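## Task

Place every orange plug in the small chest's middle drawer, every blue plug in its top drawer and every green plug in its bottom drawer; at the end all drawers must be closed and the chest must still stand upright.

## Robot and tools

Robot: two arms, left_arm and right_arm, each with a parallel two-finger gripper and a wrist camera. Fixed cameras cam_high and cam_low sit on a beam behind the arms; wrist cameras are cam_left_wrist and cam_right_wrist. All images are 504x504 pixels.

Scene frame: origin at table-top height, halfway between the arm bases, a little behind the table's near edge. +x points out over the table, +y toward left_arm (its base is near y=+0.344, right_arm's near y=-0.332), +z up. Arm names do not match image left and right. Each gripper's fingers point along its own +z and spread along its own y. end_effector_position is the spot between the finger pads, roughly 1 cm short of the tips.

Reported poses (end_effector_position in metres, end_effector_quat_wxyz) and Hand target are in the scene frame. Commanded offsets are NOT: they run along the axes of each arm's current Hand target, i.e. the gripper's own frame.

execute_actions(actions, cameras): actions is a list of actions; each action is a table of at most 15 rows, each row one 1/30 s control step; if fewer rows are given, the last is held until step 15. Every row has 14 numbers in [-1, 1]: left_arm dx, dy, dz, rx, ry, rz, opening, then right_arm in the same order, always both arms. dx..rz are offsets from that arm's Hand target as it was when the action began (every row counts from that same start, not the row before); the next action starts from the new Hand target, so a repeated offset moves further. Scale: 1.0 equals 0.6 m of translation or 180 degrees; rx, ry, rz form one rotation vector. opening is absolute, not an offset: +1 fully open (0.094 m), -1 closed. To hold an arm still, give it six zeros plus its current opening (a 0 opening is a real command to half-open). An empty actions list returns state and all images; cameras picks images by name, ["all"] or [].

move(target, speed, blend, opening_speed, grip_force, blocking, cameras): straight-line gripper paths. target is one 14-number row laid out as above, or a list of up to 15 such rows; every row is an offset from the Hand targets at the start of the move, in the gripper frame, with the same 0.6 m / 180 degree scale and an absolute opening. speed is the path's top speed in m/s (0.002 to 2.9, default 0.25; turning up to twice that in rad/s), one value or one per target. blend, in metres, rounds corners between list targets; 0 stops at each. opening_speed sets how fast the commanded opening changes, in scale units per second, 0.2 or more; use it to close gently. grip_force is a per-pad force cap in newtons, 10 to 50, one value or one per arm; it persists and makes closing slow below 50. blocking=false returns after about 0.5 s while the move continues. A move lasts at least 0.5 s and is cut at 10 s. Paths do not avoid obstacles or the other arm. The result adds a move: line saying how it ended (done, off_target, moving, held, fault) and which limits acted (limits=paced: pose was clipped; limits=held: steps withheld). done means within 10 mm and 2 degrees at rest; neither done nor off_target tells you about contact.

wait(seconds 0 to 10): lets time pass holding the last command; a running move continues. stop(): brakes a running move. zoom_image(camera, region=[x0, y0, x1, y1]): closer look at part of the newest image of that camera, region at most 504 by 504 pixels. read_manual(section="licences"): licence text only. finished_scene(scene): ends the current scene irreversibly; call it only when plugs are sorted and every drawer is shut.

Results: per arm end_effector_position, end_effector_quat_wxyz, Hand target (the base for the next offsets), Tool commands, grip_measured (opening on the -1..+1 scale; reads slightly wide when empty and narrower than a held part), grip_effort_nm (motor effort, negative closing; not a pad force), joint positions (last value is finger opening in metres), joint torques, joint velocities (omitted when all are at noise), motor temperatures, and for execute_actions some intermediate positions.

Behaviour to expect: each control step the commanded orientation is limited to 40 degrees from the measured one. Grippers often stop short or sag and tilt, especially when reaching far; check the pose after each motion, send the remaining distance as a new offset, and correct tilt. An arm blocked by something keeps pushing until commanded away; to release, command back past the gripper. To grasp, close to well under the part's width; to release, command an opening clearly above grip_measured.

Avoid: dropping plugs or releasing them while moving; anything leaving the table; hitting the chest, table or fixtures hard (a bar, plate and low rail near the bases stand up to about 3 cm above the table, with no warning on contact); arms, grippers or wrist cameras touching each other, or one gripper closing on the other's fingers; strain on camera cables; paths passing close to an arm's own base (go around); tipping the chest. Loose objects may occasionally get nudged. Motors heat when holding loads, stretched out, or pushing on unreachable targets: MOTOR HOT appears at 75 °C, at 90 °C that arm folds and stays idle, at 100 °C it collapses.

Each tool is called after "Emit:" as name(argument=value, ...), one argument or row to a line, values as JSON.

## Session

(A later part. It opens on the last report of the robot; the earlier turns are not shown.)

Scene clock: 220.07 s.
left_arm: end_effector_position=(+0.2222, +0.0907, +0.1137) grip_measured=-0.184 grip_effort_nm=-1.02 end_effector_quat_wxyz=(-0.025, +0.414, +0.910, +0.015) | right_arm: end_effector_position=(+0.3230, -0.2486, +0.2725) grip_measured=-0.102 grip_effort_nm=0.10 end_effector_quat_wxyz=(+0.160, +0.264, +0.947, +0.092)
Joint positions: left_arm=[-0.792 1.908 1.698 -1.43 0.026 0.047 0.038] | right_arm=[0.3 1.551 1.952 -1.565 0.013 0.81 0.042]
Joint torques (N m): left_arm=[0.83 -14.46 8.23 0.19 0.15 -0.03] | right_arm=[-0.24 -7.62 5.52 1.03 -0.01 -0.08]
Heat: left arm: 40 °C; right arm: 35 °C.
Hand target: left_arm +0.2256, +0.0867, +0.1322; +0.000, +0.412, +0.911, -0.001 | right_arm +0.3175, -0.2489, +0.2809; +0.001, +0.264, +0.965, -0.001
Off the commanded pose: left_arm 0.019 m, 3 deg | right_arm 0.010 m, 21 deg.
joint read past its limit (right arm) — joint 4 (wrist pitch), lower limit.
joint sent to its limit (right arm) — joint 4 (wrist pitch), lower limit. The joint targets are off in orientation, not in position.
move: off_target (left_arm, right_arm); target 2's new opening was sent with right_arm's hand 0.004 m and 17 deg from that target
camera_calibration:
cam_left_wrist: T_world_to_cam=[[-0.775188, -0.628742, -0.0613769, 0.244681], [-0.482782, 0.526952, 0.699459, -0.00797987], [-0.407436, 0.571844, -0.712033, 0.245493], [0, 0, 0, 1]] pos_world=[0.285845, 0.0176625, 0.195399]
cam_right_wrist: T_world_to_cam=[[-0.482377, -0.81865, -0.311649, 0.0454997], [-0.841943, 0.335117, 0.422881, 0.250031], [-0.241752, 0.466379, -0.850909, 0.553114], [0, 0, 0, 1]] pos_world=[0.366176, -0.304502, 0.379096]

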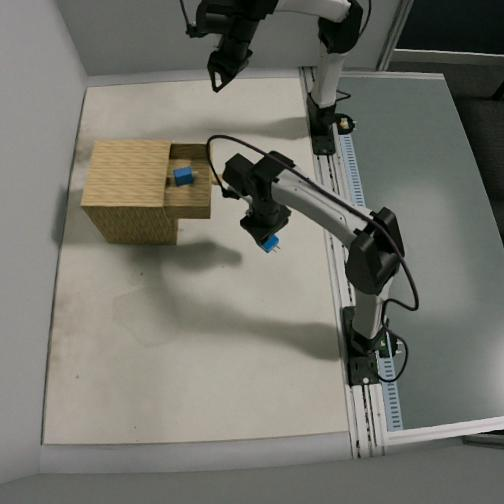

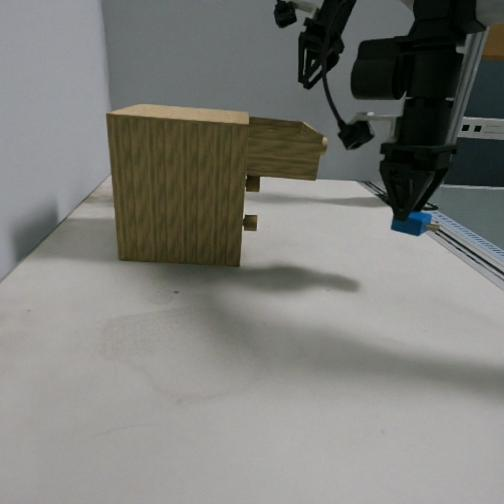

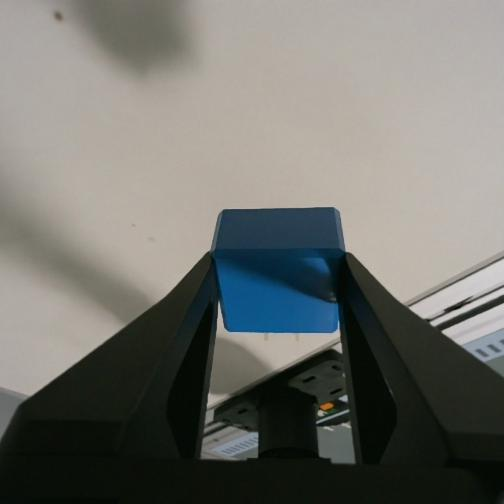

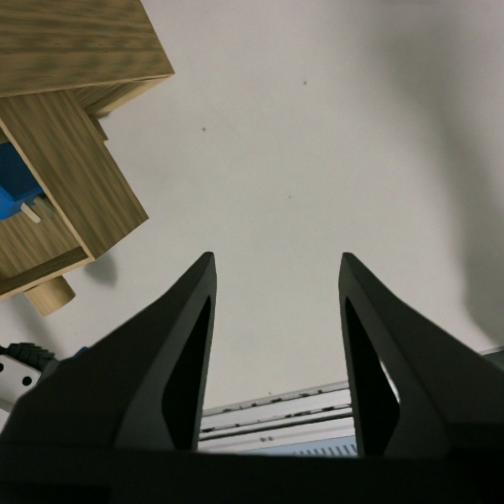

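Emit:
move(
  target=[
    [0.027,0.045,-0.267,0,0,-0.272,-0.6,0,0,0,0,0,0,-0.1],
    [-0.257,0.128,-0.242,0,0,-0.272,-0.6,0,0,0,0,0,0,-0.1],
  ],
  blend=[0.02,0],
  cameras=["all"],
)

Scene clock: 224.43 s.
left_arm: end_effector_position=(+0.3765, +0.0240, +0.2698) grip_measured=-0.184 grip_effort_nm=-1.02 end_effector_quat_wxyz=(+0.217, +0.002, +0.961, -0.169) | right_arm: end_effector_position=(+0.3230, -0.2486, +0.2725) grip_measured=-0.102 grip_effort_nm=0.10 end_effector_quat_wxyz=(+0.160, +0.263, +0.947, +0.092)
Joint positions: left_arm=[-0.649 2.302 2.84 -1.569 0.028 -0.68 0.038] | right_arm=[0.3 1.551 1.952 -1.565 0.013 0.809 0.042]
Joint torques (N m): left_arm=[1.32 -12.72 7.05 1.67 0.09 -0.04] | right_arm=[-0.23 -7.61 5.53 1.03 0 -0.09]
Heat: left arm: 40 °C; right arm: 35 °C.
Hand target: left_arm +0.3851, +0.0217, +0.2775; +0.000, -0.002, +1.000, -0.001 | right_arm +0.3175, -0.2489, +0.2809; +0.001, +0.263, +0.965, -0.001
Off the commanded pose: left_arm 0.012 m, 32 deg | right_arm 0.010 m, 21 deg.
elbow stopped short (left arm): the move would have taken joint 3 (elbow) straighter than the controller allows.
joint read past its limit (left arm) — joint 4 (wrist pitch), lower limit.
joint read past its limit (right arm) — joint 4 (wrist pitch), lower limit.
joint sent to its limit (right arm) — joint 4 (wrist pitch), lower limit. The joint targets are off in orientation, not in position.
move: off_target (left_arm, right_arm)
camera_calibration:
cam_left_wrist: T_world_to_cam=[[-0.0823403, -0.961234, 0.263151, -0.00854876], [-0.95722, 0.149776, 0.247582, 0.302164], [-0.277398, -0.231508, -0.932445, 0.487444], [0, 0, 0, 1]] pos_world=[0.42375, 0.0593729, 0.381954]
cam_right_wrist: T_world_to_cam=[[-0.4815, -0.819275, -0.311361, 0.0450405], [-0.842328, 0.334415, 0.422671, 0.250046], [-0.24216, 0.465784, -0.851119, 0.553225], [0, 0, 0, 1]] pos_world=[0.366277, -0.304402, 0.379197]

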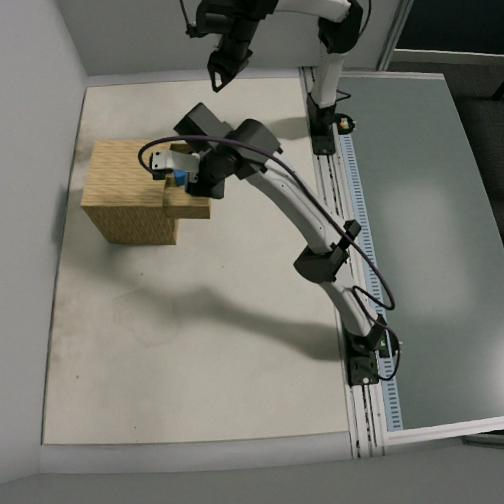

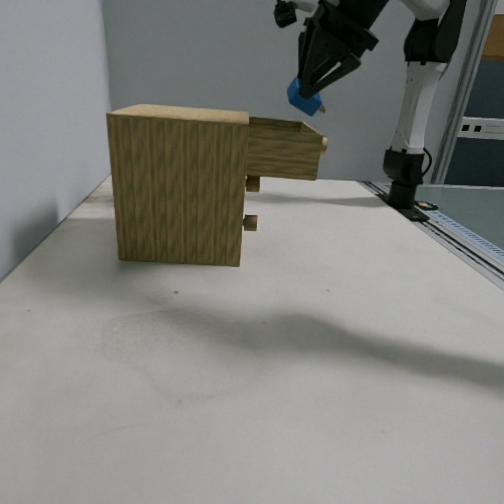

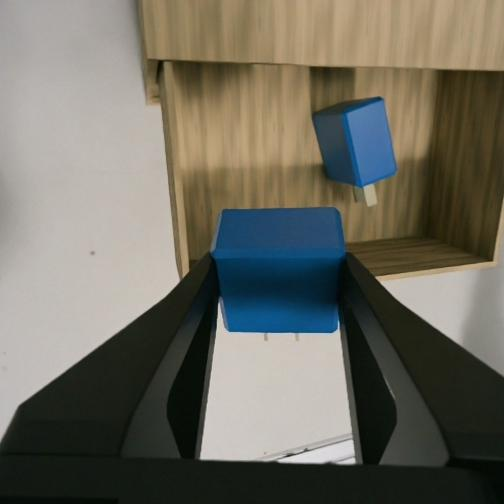

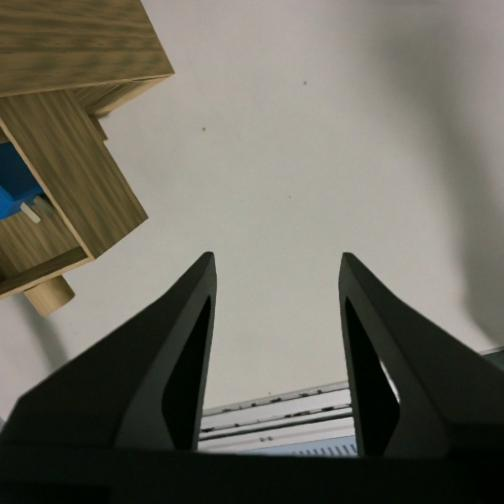

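Emit:
move(
  target=[
    [-0.0115,-0.02,0.02,0,0,0,-0.6,0,0,0,0,0,0,-0.1],
    [-0.0115,-0.02,0.135,0,0,0,-0.6,0,0,0,0,0,0,-0.1],
  ],
  speed=0.15,
  blend=[0.01,0],
  cameras=["all"],
)

Emit:
zoom_image(
  camera="cam_low",
  region=[200, 60, 350, 210],
)

Scene clock: 228.57 s.
left_arm: end_effector_position=(+0.3912, +0.0131, +0.2004) grip_measured=-0.184 grip_effort_nm=-1.02 end_effector_quat_wxyz=(+0.162, +0.002, +0.979, -0.126) | right_arm: end_effector_position=(+0.3230, -0.2486, +0.2725) grip_measured=-0.102 grip_effort_nm=0.10 end_effector_quat_wxyz=(+0.160, +0.263, +0.947, +0.092)
Joint positions: left_arm=[-0.652 2.441 2.837 -1.571 0.029 -0.68 0.038] | right_arm=[0.3 1.551 1.952 -1.565 0.013 0.809 0.042]
Joint torques (N m): left_arm=[0.06 -13.87 5.65 1.24 0.1 -0.07] | right_arm=[-0.23 -7.62 5.53 1.03 0 -0.09]
Heat: left arm: 40 °C; right arm: 35 °C.
Hand target: left_arm +0.3920, +0.0095, +0.1966; +0.000, -0.002, +1.000, -0.001 | right_arm +0.3175, -0.2489, +0.2809; +0.001, +0.263, +0.965, -0.001
Off the commanded pose: left_arm 0.005 m, 24 deg | right_arm 0.010 m, 21 deg.
elbow stopped short (left arm): the move would have taken joint 3 (elbow) straighter than the controller allows.
joint read past its limit (left arm) — joint 4 (wrist pitch), lower limit.
joint read past its limit (right arm) — joint 4 (wrist pitch), lower limit.
joint sent to its limit (left arm) — joint 4 (wrist pitch), lower limit. The joint targets are off in orientation, not in position.
joint sent to its limit (right arm) — joint 4 (wrist pitch), lower limit. The joint targets are off in orientation, not in position.
move: off_target (left_arm, right_arm)
camera_calibration:
cam_left_wrist: T_world_to_cam=[[-0.0556388, -0.981175, 0.184932, 0.00604333], [-0.922472, 0.121385, 0.366484, 0.297981], [-0.382033, -0.150204, -0.91186, 0.460047], [0, 0, 0, 1]] pos_world=[0.450969, 0.0388598, 0.309175]
cam_right_wrist: T_world_to_cam=[[-0.4815, -0.819275, -0.311361, 0.0450405], [-0.842328, 0.334415, 0.422671, 0.250046], [-0.24216, 0.465784, -0.851119, 0.553225], [0, 0, 0, 1]] pos_world=[0.366277, -0.304402, 0.379197]

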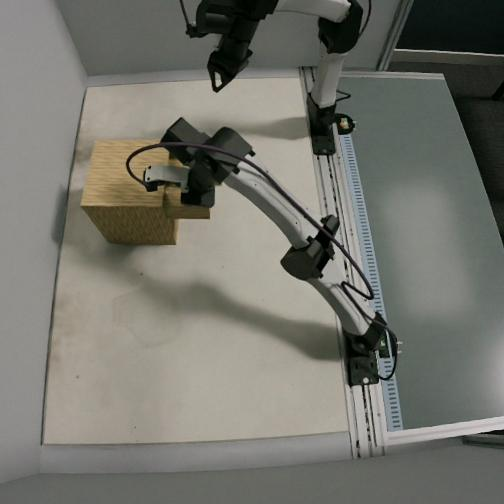

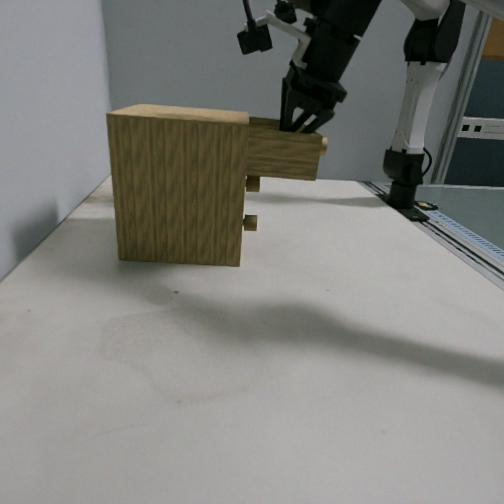

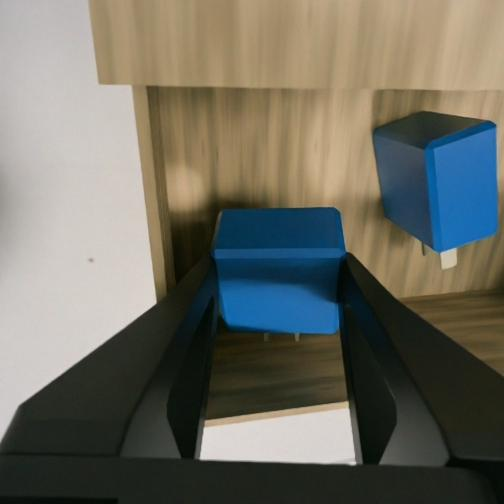

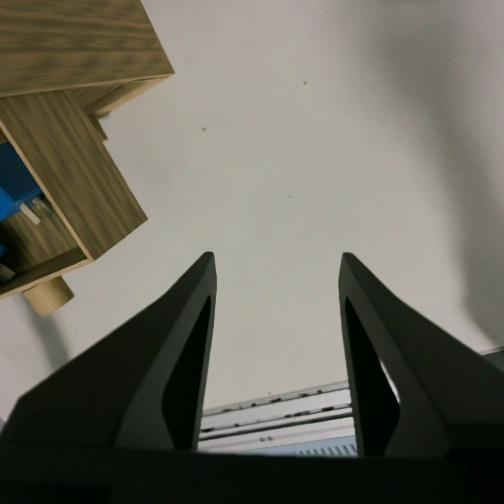

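Scaled by 3.360 from the camera's 504x504 image, which has a finer 720x720 frame.

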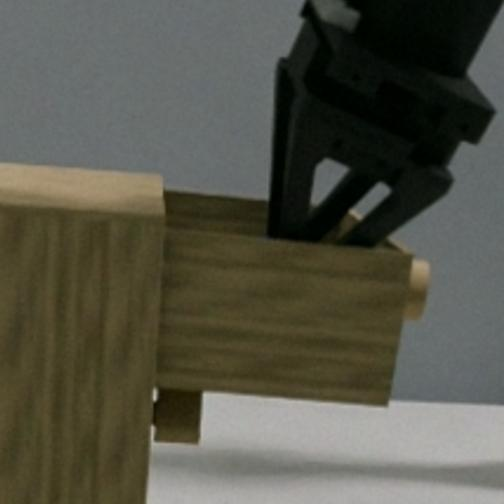

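Emit:
move(
  target=[
    [0,0,0.037,0,0,0,-0.6,0,0,0,0,0,0,-0.1],
    [0,0,0.037,0,0,0,0.1,0,0,0,0,0,0,-0.1],
    [0,0,-0.13,0,0,0,0.1,0,0,0,0,0,0,-0.1],
    [0.2,0.31,-0.13,0,0,0,0.1,0,0,0,0,0,0,-0.1],
    [0.2,0.31,-0.13,0,0,0,0.1,0.251,0.237,0.16,-0.111,-0.407,-0.144,-1],
  ],
  opening_speed=0.8,
  speed=[0.1,0.1,0.15,0.3,0.3],
  blend=[0,0,0.02,0.02,0],
  cameras=["all"],
)

Scene clock: 240.10 s.
left_arm: end_effector_position=(+0.2698, +0.1934, +0.2683) grip_measured=+0.097 grip_effort_nm=0.14 end_effector_quat_wxyz=(+0.144, -0.007, +0.986, -0.078) | right_arm: end_effector_position=(+0.2603, -0.0476, +0.1748) grip_measured=-0.792 grip_effort_nm=-0.08 end_effector_quat_wxyz=(+0.602, -0.014, +0.798, -0.012)
Joint positions: left_arm=[-0.432 1.615 1.931 -1.581 0.041 -0.476 0.052] | right_arm=[1.338 1.503 0.93 -0.195 1.217 0.702 0.01]
Joint torques (N m): left_arm=[0.99 -9.01 5.38 1.21 -0.05 0.16] | right_arm=[-0.25 -7.94 6.56 1.45 0.45 -0.03]
Heat: left arm: 41 °C; right arm: 34 °C.
Hand target: left_arm +0.2713, +0.1952, +0.2742; +0.000, -0.002, +1.000, -0.001 | right_arm +0.2602, -0.0501, +0.1843; +0.610, +0.000, +0.792, -0.001
Tool commands: left_gripper/opening=+0.1 right_gripper/opening=-0.793333
Off the commanded pose: left_arm 0.006 m, 19 deg | right_arm 0.010 m, 2 deg.
elbow stopped short (left arm): the move would have taken joint 3 (elbow) straighter than the controller allows.
joint read past its limit (left arm) — joint 4 (wrist pitch), lower limit.
joint sent to its limit (left arm) — joint 4 (wrist pitch), lower limit. The joint targets are off in orientation, not in position.
move: off_target (left_arm; path cut at 10 s); target 2's new opening was sent with left_arm's hand 0.015 m and 22 deg from that target
camera_calibration:
cam_left_wrist: T_world_to_cam=[[-0.0220807, -0.995272, 0.0945862, 0.181411], [-0.910236, 0.0591438, 0.409844, 0.136304], [-0.4135, -0.0770462, -0.907238, 0.495794], [0, 0, 0, 1]] pos_world=[0.333085, 0.210691, 0.376781]
cam_right_wrist: T_world_to_cam=[[0.0424414, -0.999016, -0.0128591, -0.0479913], [-0.840817, -0.0287627, -0.540554, 0.321919], [0.539653, 0.033754, -0.841211, 0.135507], [0, 0, 0, 1]] pos_world=[0.199585, -0.0432588, 0.287388]

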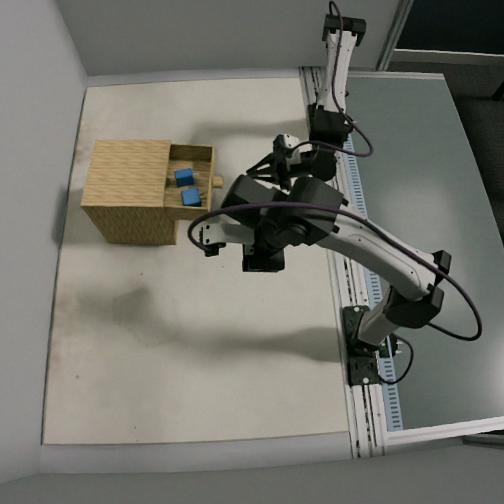

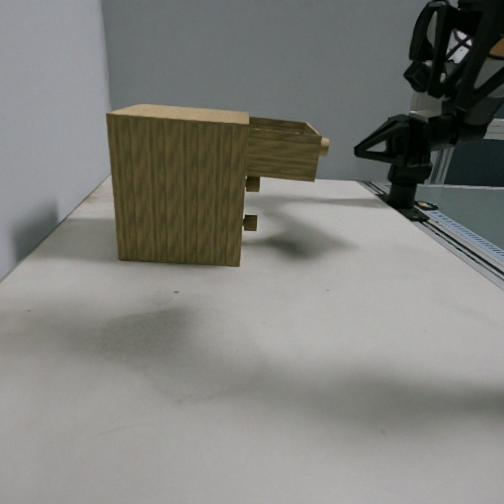

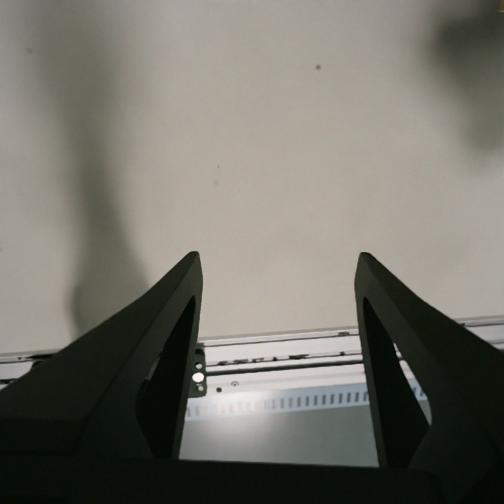

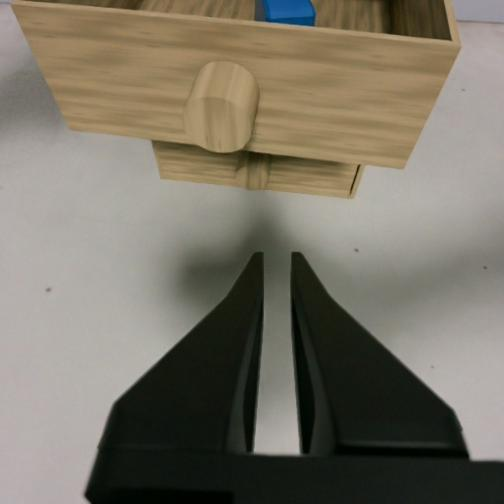

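Emit:
move(
  target=[
    [0,0,0,0,0,0,0.1,-0.017,0.047,0.09,0,0,0,-1],
    [0,0,0,0,0,0,0.1,-0.072,0.033,0.3,0,0,0,-1],
    [0,0,0,0,0,0,0.1,-0.013,0.033,0.048,0,0,0,-1],
  ],
  speed=[0.2,0.12,0.25],
  blend=[0.005,0,0],
  cameras=["all"],
)

Emit:
zoom_image(
  camera="cam_low",
  region=[200, 90, 320, 270],
)

Scene clock: 245.40 s.
left_arm: end_effector_position=(+0.2698, +0.1934, +0.2683) grip_measured=+0.097 grip_effort_nm=0.14 end_effector_quat_wxyz=(+0.144, -0.007, +0.986, -0.078) | right_arm: end_effector_position=(+0.2905, -0.0290, +0.1638) grip_measured=-0.990 grip_effort_nm=-0.50 end_effector_quat_wxyz=(+0.600, -0.023, +0.799, -0.020)
Joint positions: left_arm=[-0.432 1.615 1.931 -1.581 0.041 -0.476 0.052] | right_arm=[1.261 1.608 0.969 -0.017 1.157 0.556 0]
Joint torques (N m): left_arm=[0.92 -9.06 5.48 1.19 -0.09 0.12] | right_arm=[-0.08 -10.04 8.46 1.36 0.4 0.11]
Heat: left arm: 41 °C; right arm: 34 °C.
Hand target: left_arm +0.2713, +0.1952, +0.2742; +0.000, -0.002, +1.000, -0.001 | right_arm +0.2900, -0.0304, +0.1845; +0.610, +0.000, +0.792, -0.001
Off the commanded pose: left_arm 0.006 m, 19 deg | right_arm 0.021 m, 4 deg.
joint read past its limit (left arm) — joint 4 (wrist pitch), lower limit.
joint sent to its limit (left arm) — joint 4 (wrist pitch), lower limit. The joint targets are off in orientation, not in position.
move: off_target (left_arm, right_arm)
camera_calibration:
cam_left_wrist: T_world_to_cam=[[-0.0220807, -0.995272, 0.0945862, 0.181411], [-0.910236, 0.0591438, 0.409844, 0.136304], [-0.4135, -0.0770462, -0.907238, 0.495794], [0, 0, 0, 1]] pos_world=[0.333085, 0.210691, 0.376781]
cam_right_wrist: T_world_to_cam=[[0.0471299, -0.998834, 0.0104779, -0.0361793], [-0.843312, -0.0454091, -0.535503, 0.341389], [0.535354, 0.0164021, -0.844468, 0.110607], [0, 0, 0, 1]] pos_world=[0.230389, -0.0224491, 0.276598]

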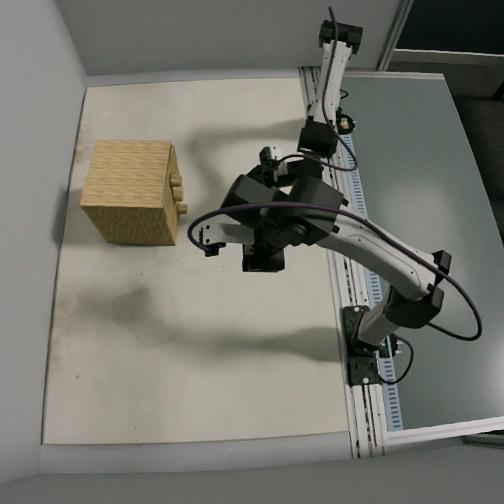

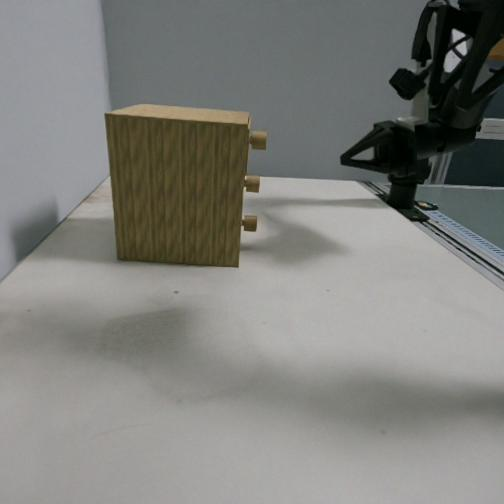

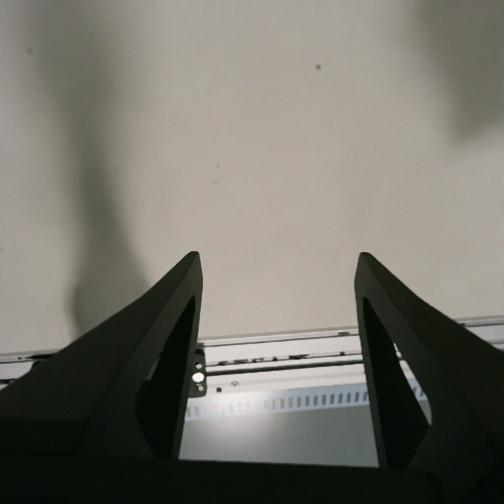

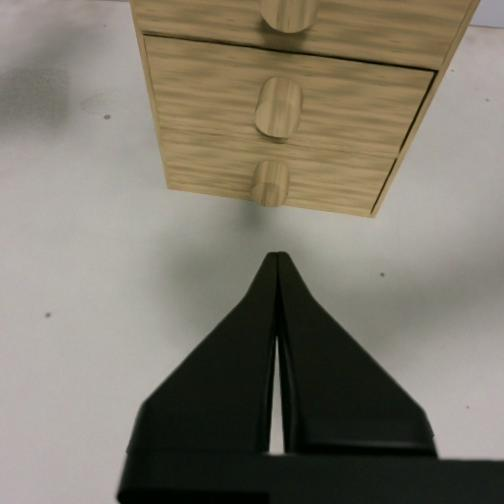

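Scaled by 2.800 from the camera's 504x504 image, which has a finer 720x720 frame.

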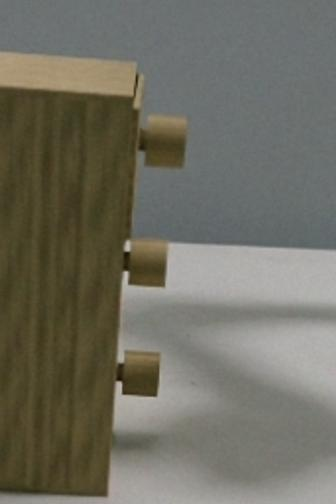

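Emit:
move(
  target=[
    [0,0,0,0,0,0,0.1,-0.064,-0.003,0.269,0,0,0,-1],
    [0,0,0,0,0,0,0.1,-0.01,-0.003,0.08,0,0,0,-1],
    [0,0,0,0,0,0,0.1,0.088,-0.003,0.11,0,0,0,-1],
    [0,0,0,0,0,0,0.1,0.042,-0.003,0.284,0,0,0,-1],
    [0,0,0,0,0,0,0.1,0,-0.003,0,0,0,0,-1],
  ],
  speed=[0.13,0.25,0.25,0.13,0.25],
  blend=[0,0.02,0.02,0,0],
  cameras=["all"],
)

Emit:
zoom_image(
  camera="cam_low",
  region=[200, 90, 320, 270],
)

Emit:
zoom_image(
  camera="cam_right_wrist",
  region=[100, 0, 500, 250],
)

Scene clock: 252.43 s.
left_arm: end_effector_position=(+0.2698, +0.1934, +0.2683) grip_measured=+0.097 grip_effort_nm=0.14 end_effector_quat_wxyz=(+0.144, -0.007, +0.986, -0.078) | right_arm: end_effector_position=(+0.2894, -0.0342, +0.1614) grip_measured=-0.990 grip_effort_nm=-0.50 end_effector_quat_wxyz=(+0.599, -0.024, +0.800, -0.023)
Joint positions: left_arm=[-0.432 1.615 1.931 -1.581 0.041 -0.476 0.052] | right_arm=[1.259 1.594 0.947 -0.014 1.155 0.554 0]
Joint torques (N m): left_arm=[1.06 -9.03 5.29 1.19 -0.03 0.16] | right_arm=[-0.01 -9.35 9.66 1.35 0.41 0.11]
Heat: left arm: 40 °C; right arm: 34 °C.
Hand target: left_arm +0.2713, +0.1952, +0.2742; +0.000, -0.002, +1.000, -0.001 | right_arm +0.2901, -0.0322, +0.1845; +0.610, +0.000, +0.792, -0.001
Off the commanded pose: left_arm 0.006 m, 19 deg | right_arm 0.023 m, 4 deg.
joint read past its limit (left arm) — joint 4 (wrist pitch), lower limit.
joint sent to its limit (left arm) — joint 4 (wrist pitch), lower limit. The joint targets are off in orientation, not in position.
move: off_target (left_arm, right_arm)
camera_calibration:
cam_left_wrist: T_world_to_cam=[[-0.0220807, -0.995272, 0.0945862, 0.181411], [-0.910236, 0.0591438, 0.409844, 0.136304], [-0.4135, -0.0770462, -0.907238, 0.495794], [0, 0, 0, 1]] pos_world=[0.333085, 0.210691, 0.376781]
cam_right_wrist: T_world_to_cam=[[0.0464821, -0.998768, 0.0173845, -0.0421538], [-0.844706, -0.0485899, -0.53302, 0.338844], [0.533208, 0.010091, -0.845924, 0.109889], [0, 0, 0, 1]] pos_world=[0.229589, -0.0267464, 0.274301]

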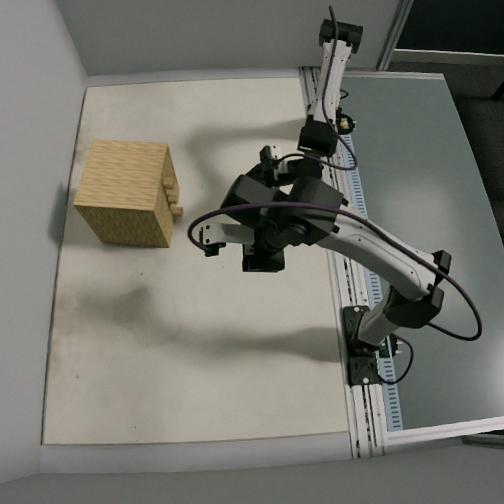

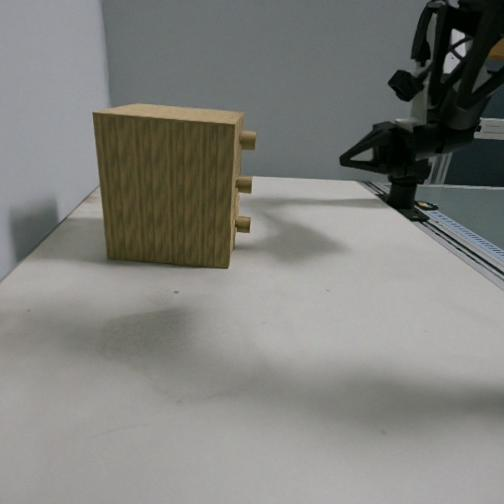

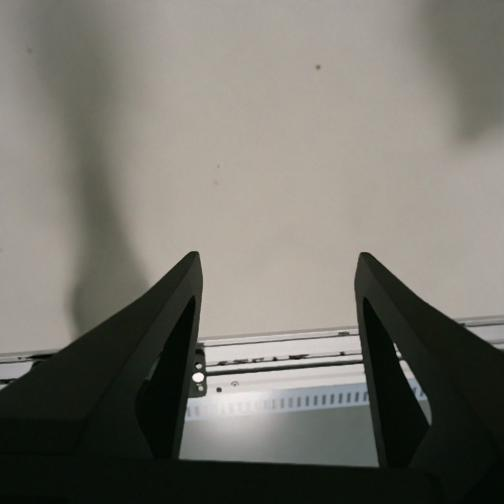

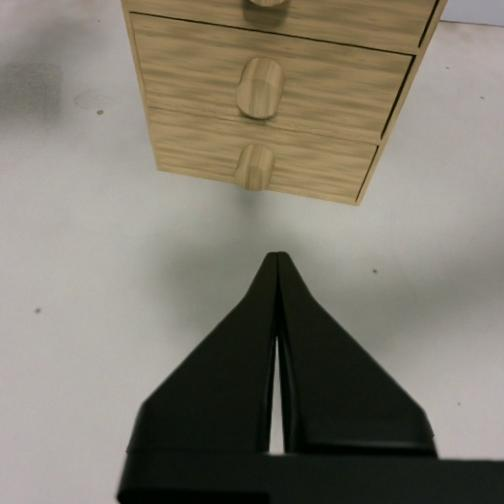

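Scaled by 2.800 from the camera's 504x504 image, which has a finer 720x720 frame.

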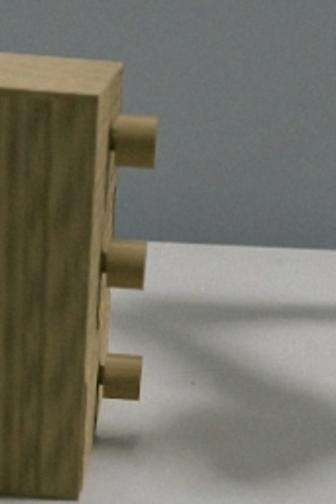

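Scaled by 1.260 from the camera's 504x504 image, which has a finer 720x720 frame.

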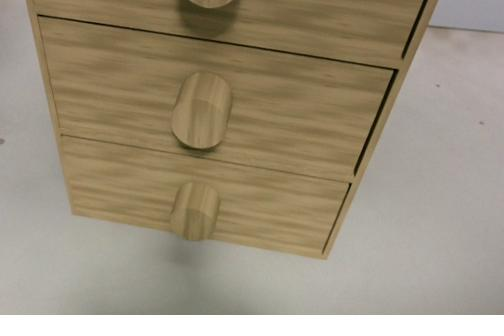

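Emit:
finished_scene(
  scene=1,
)

The scene is finished: the task was done.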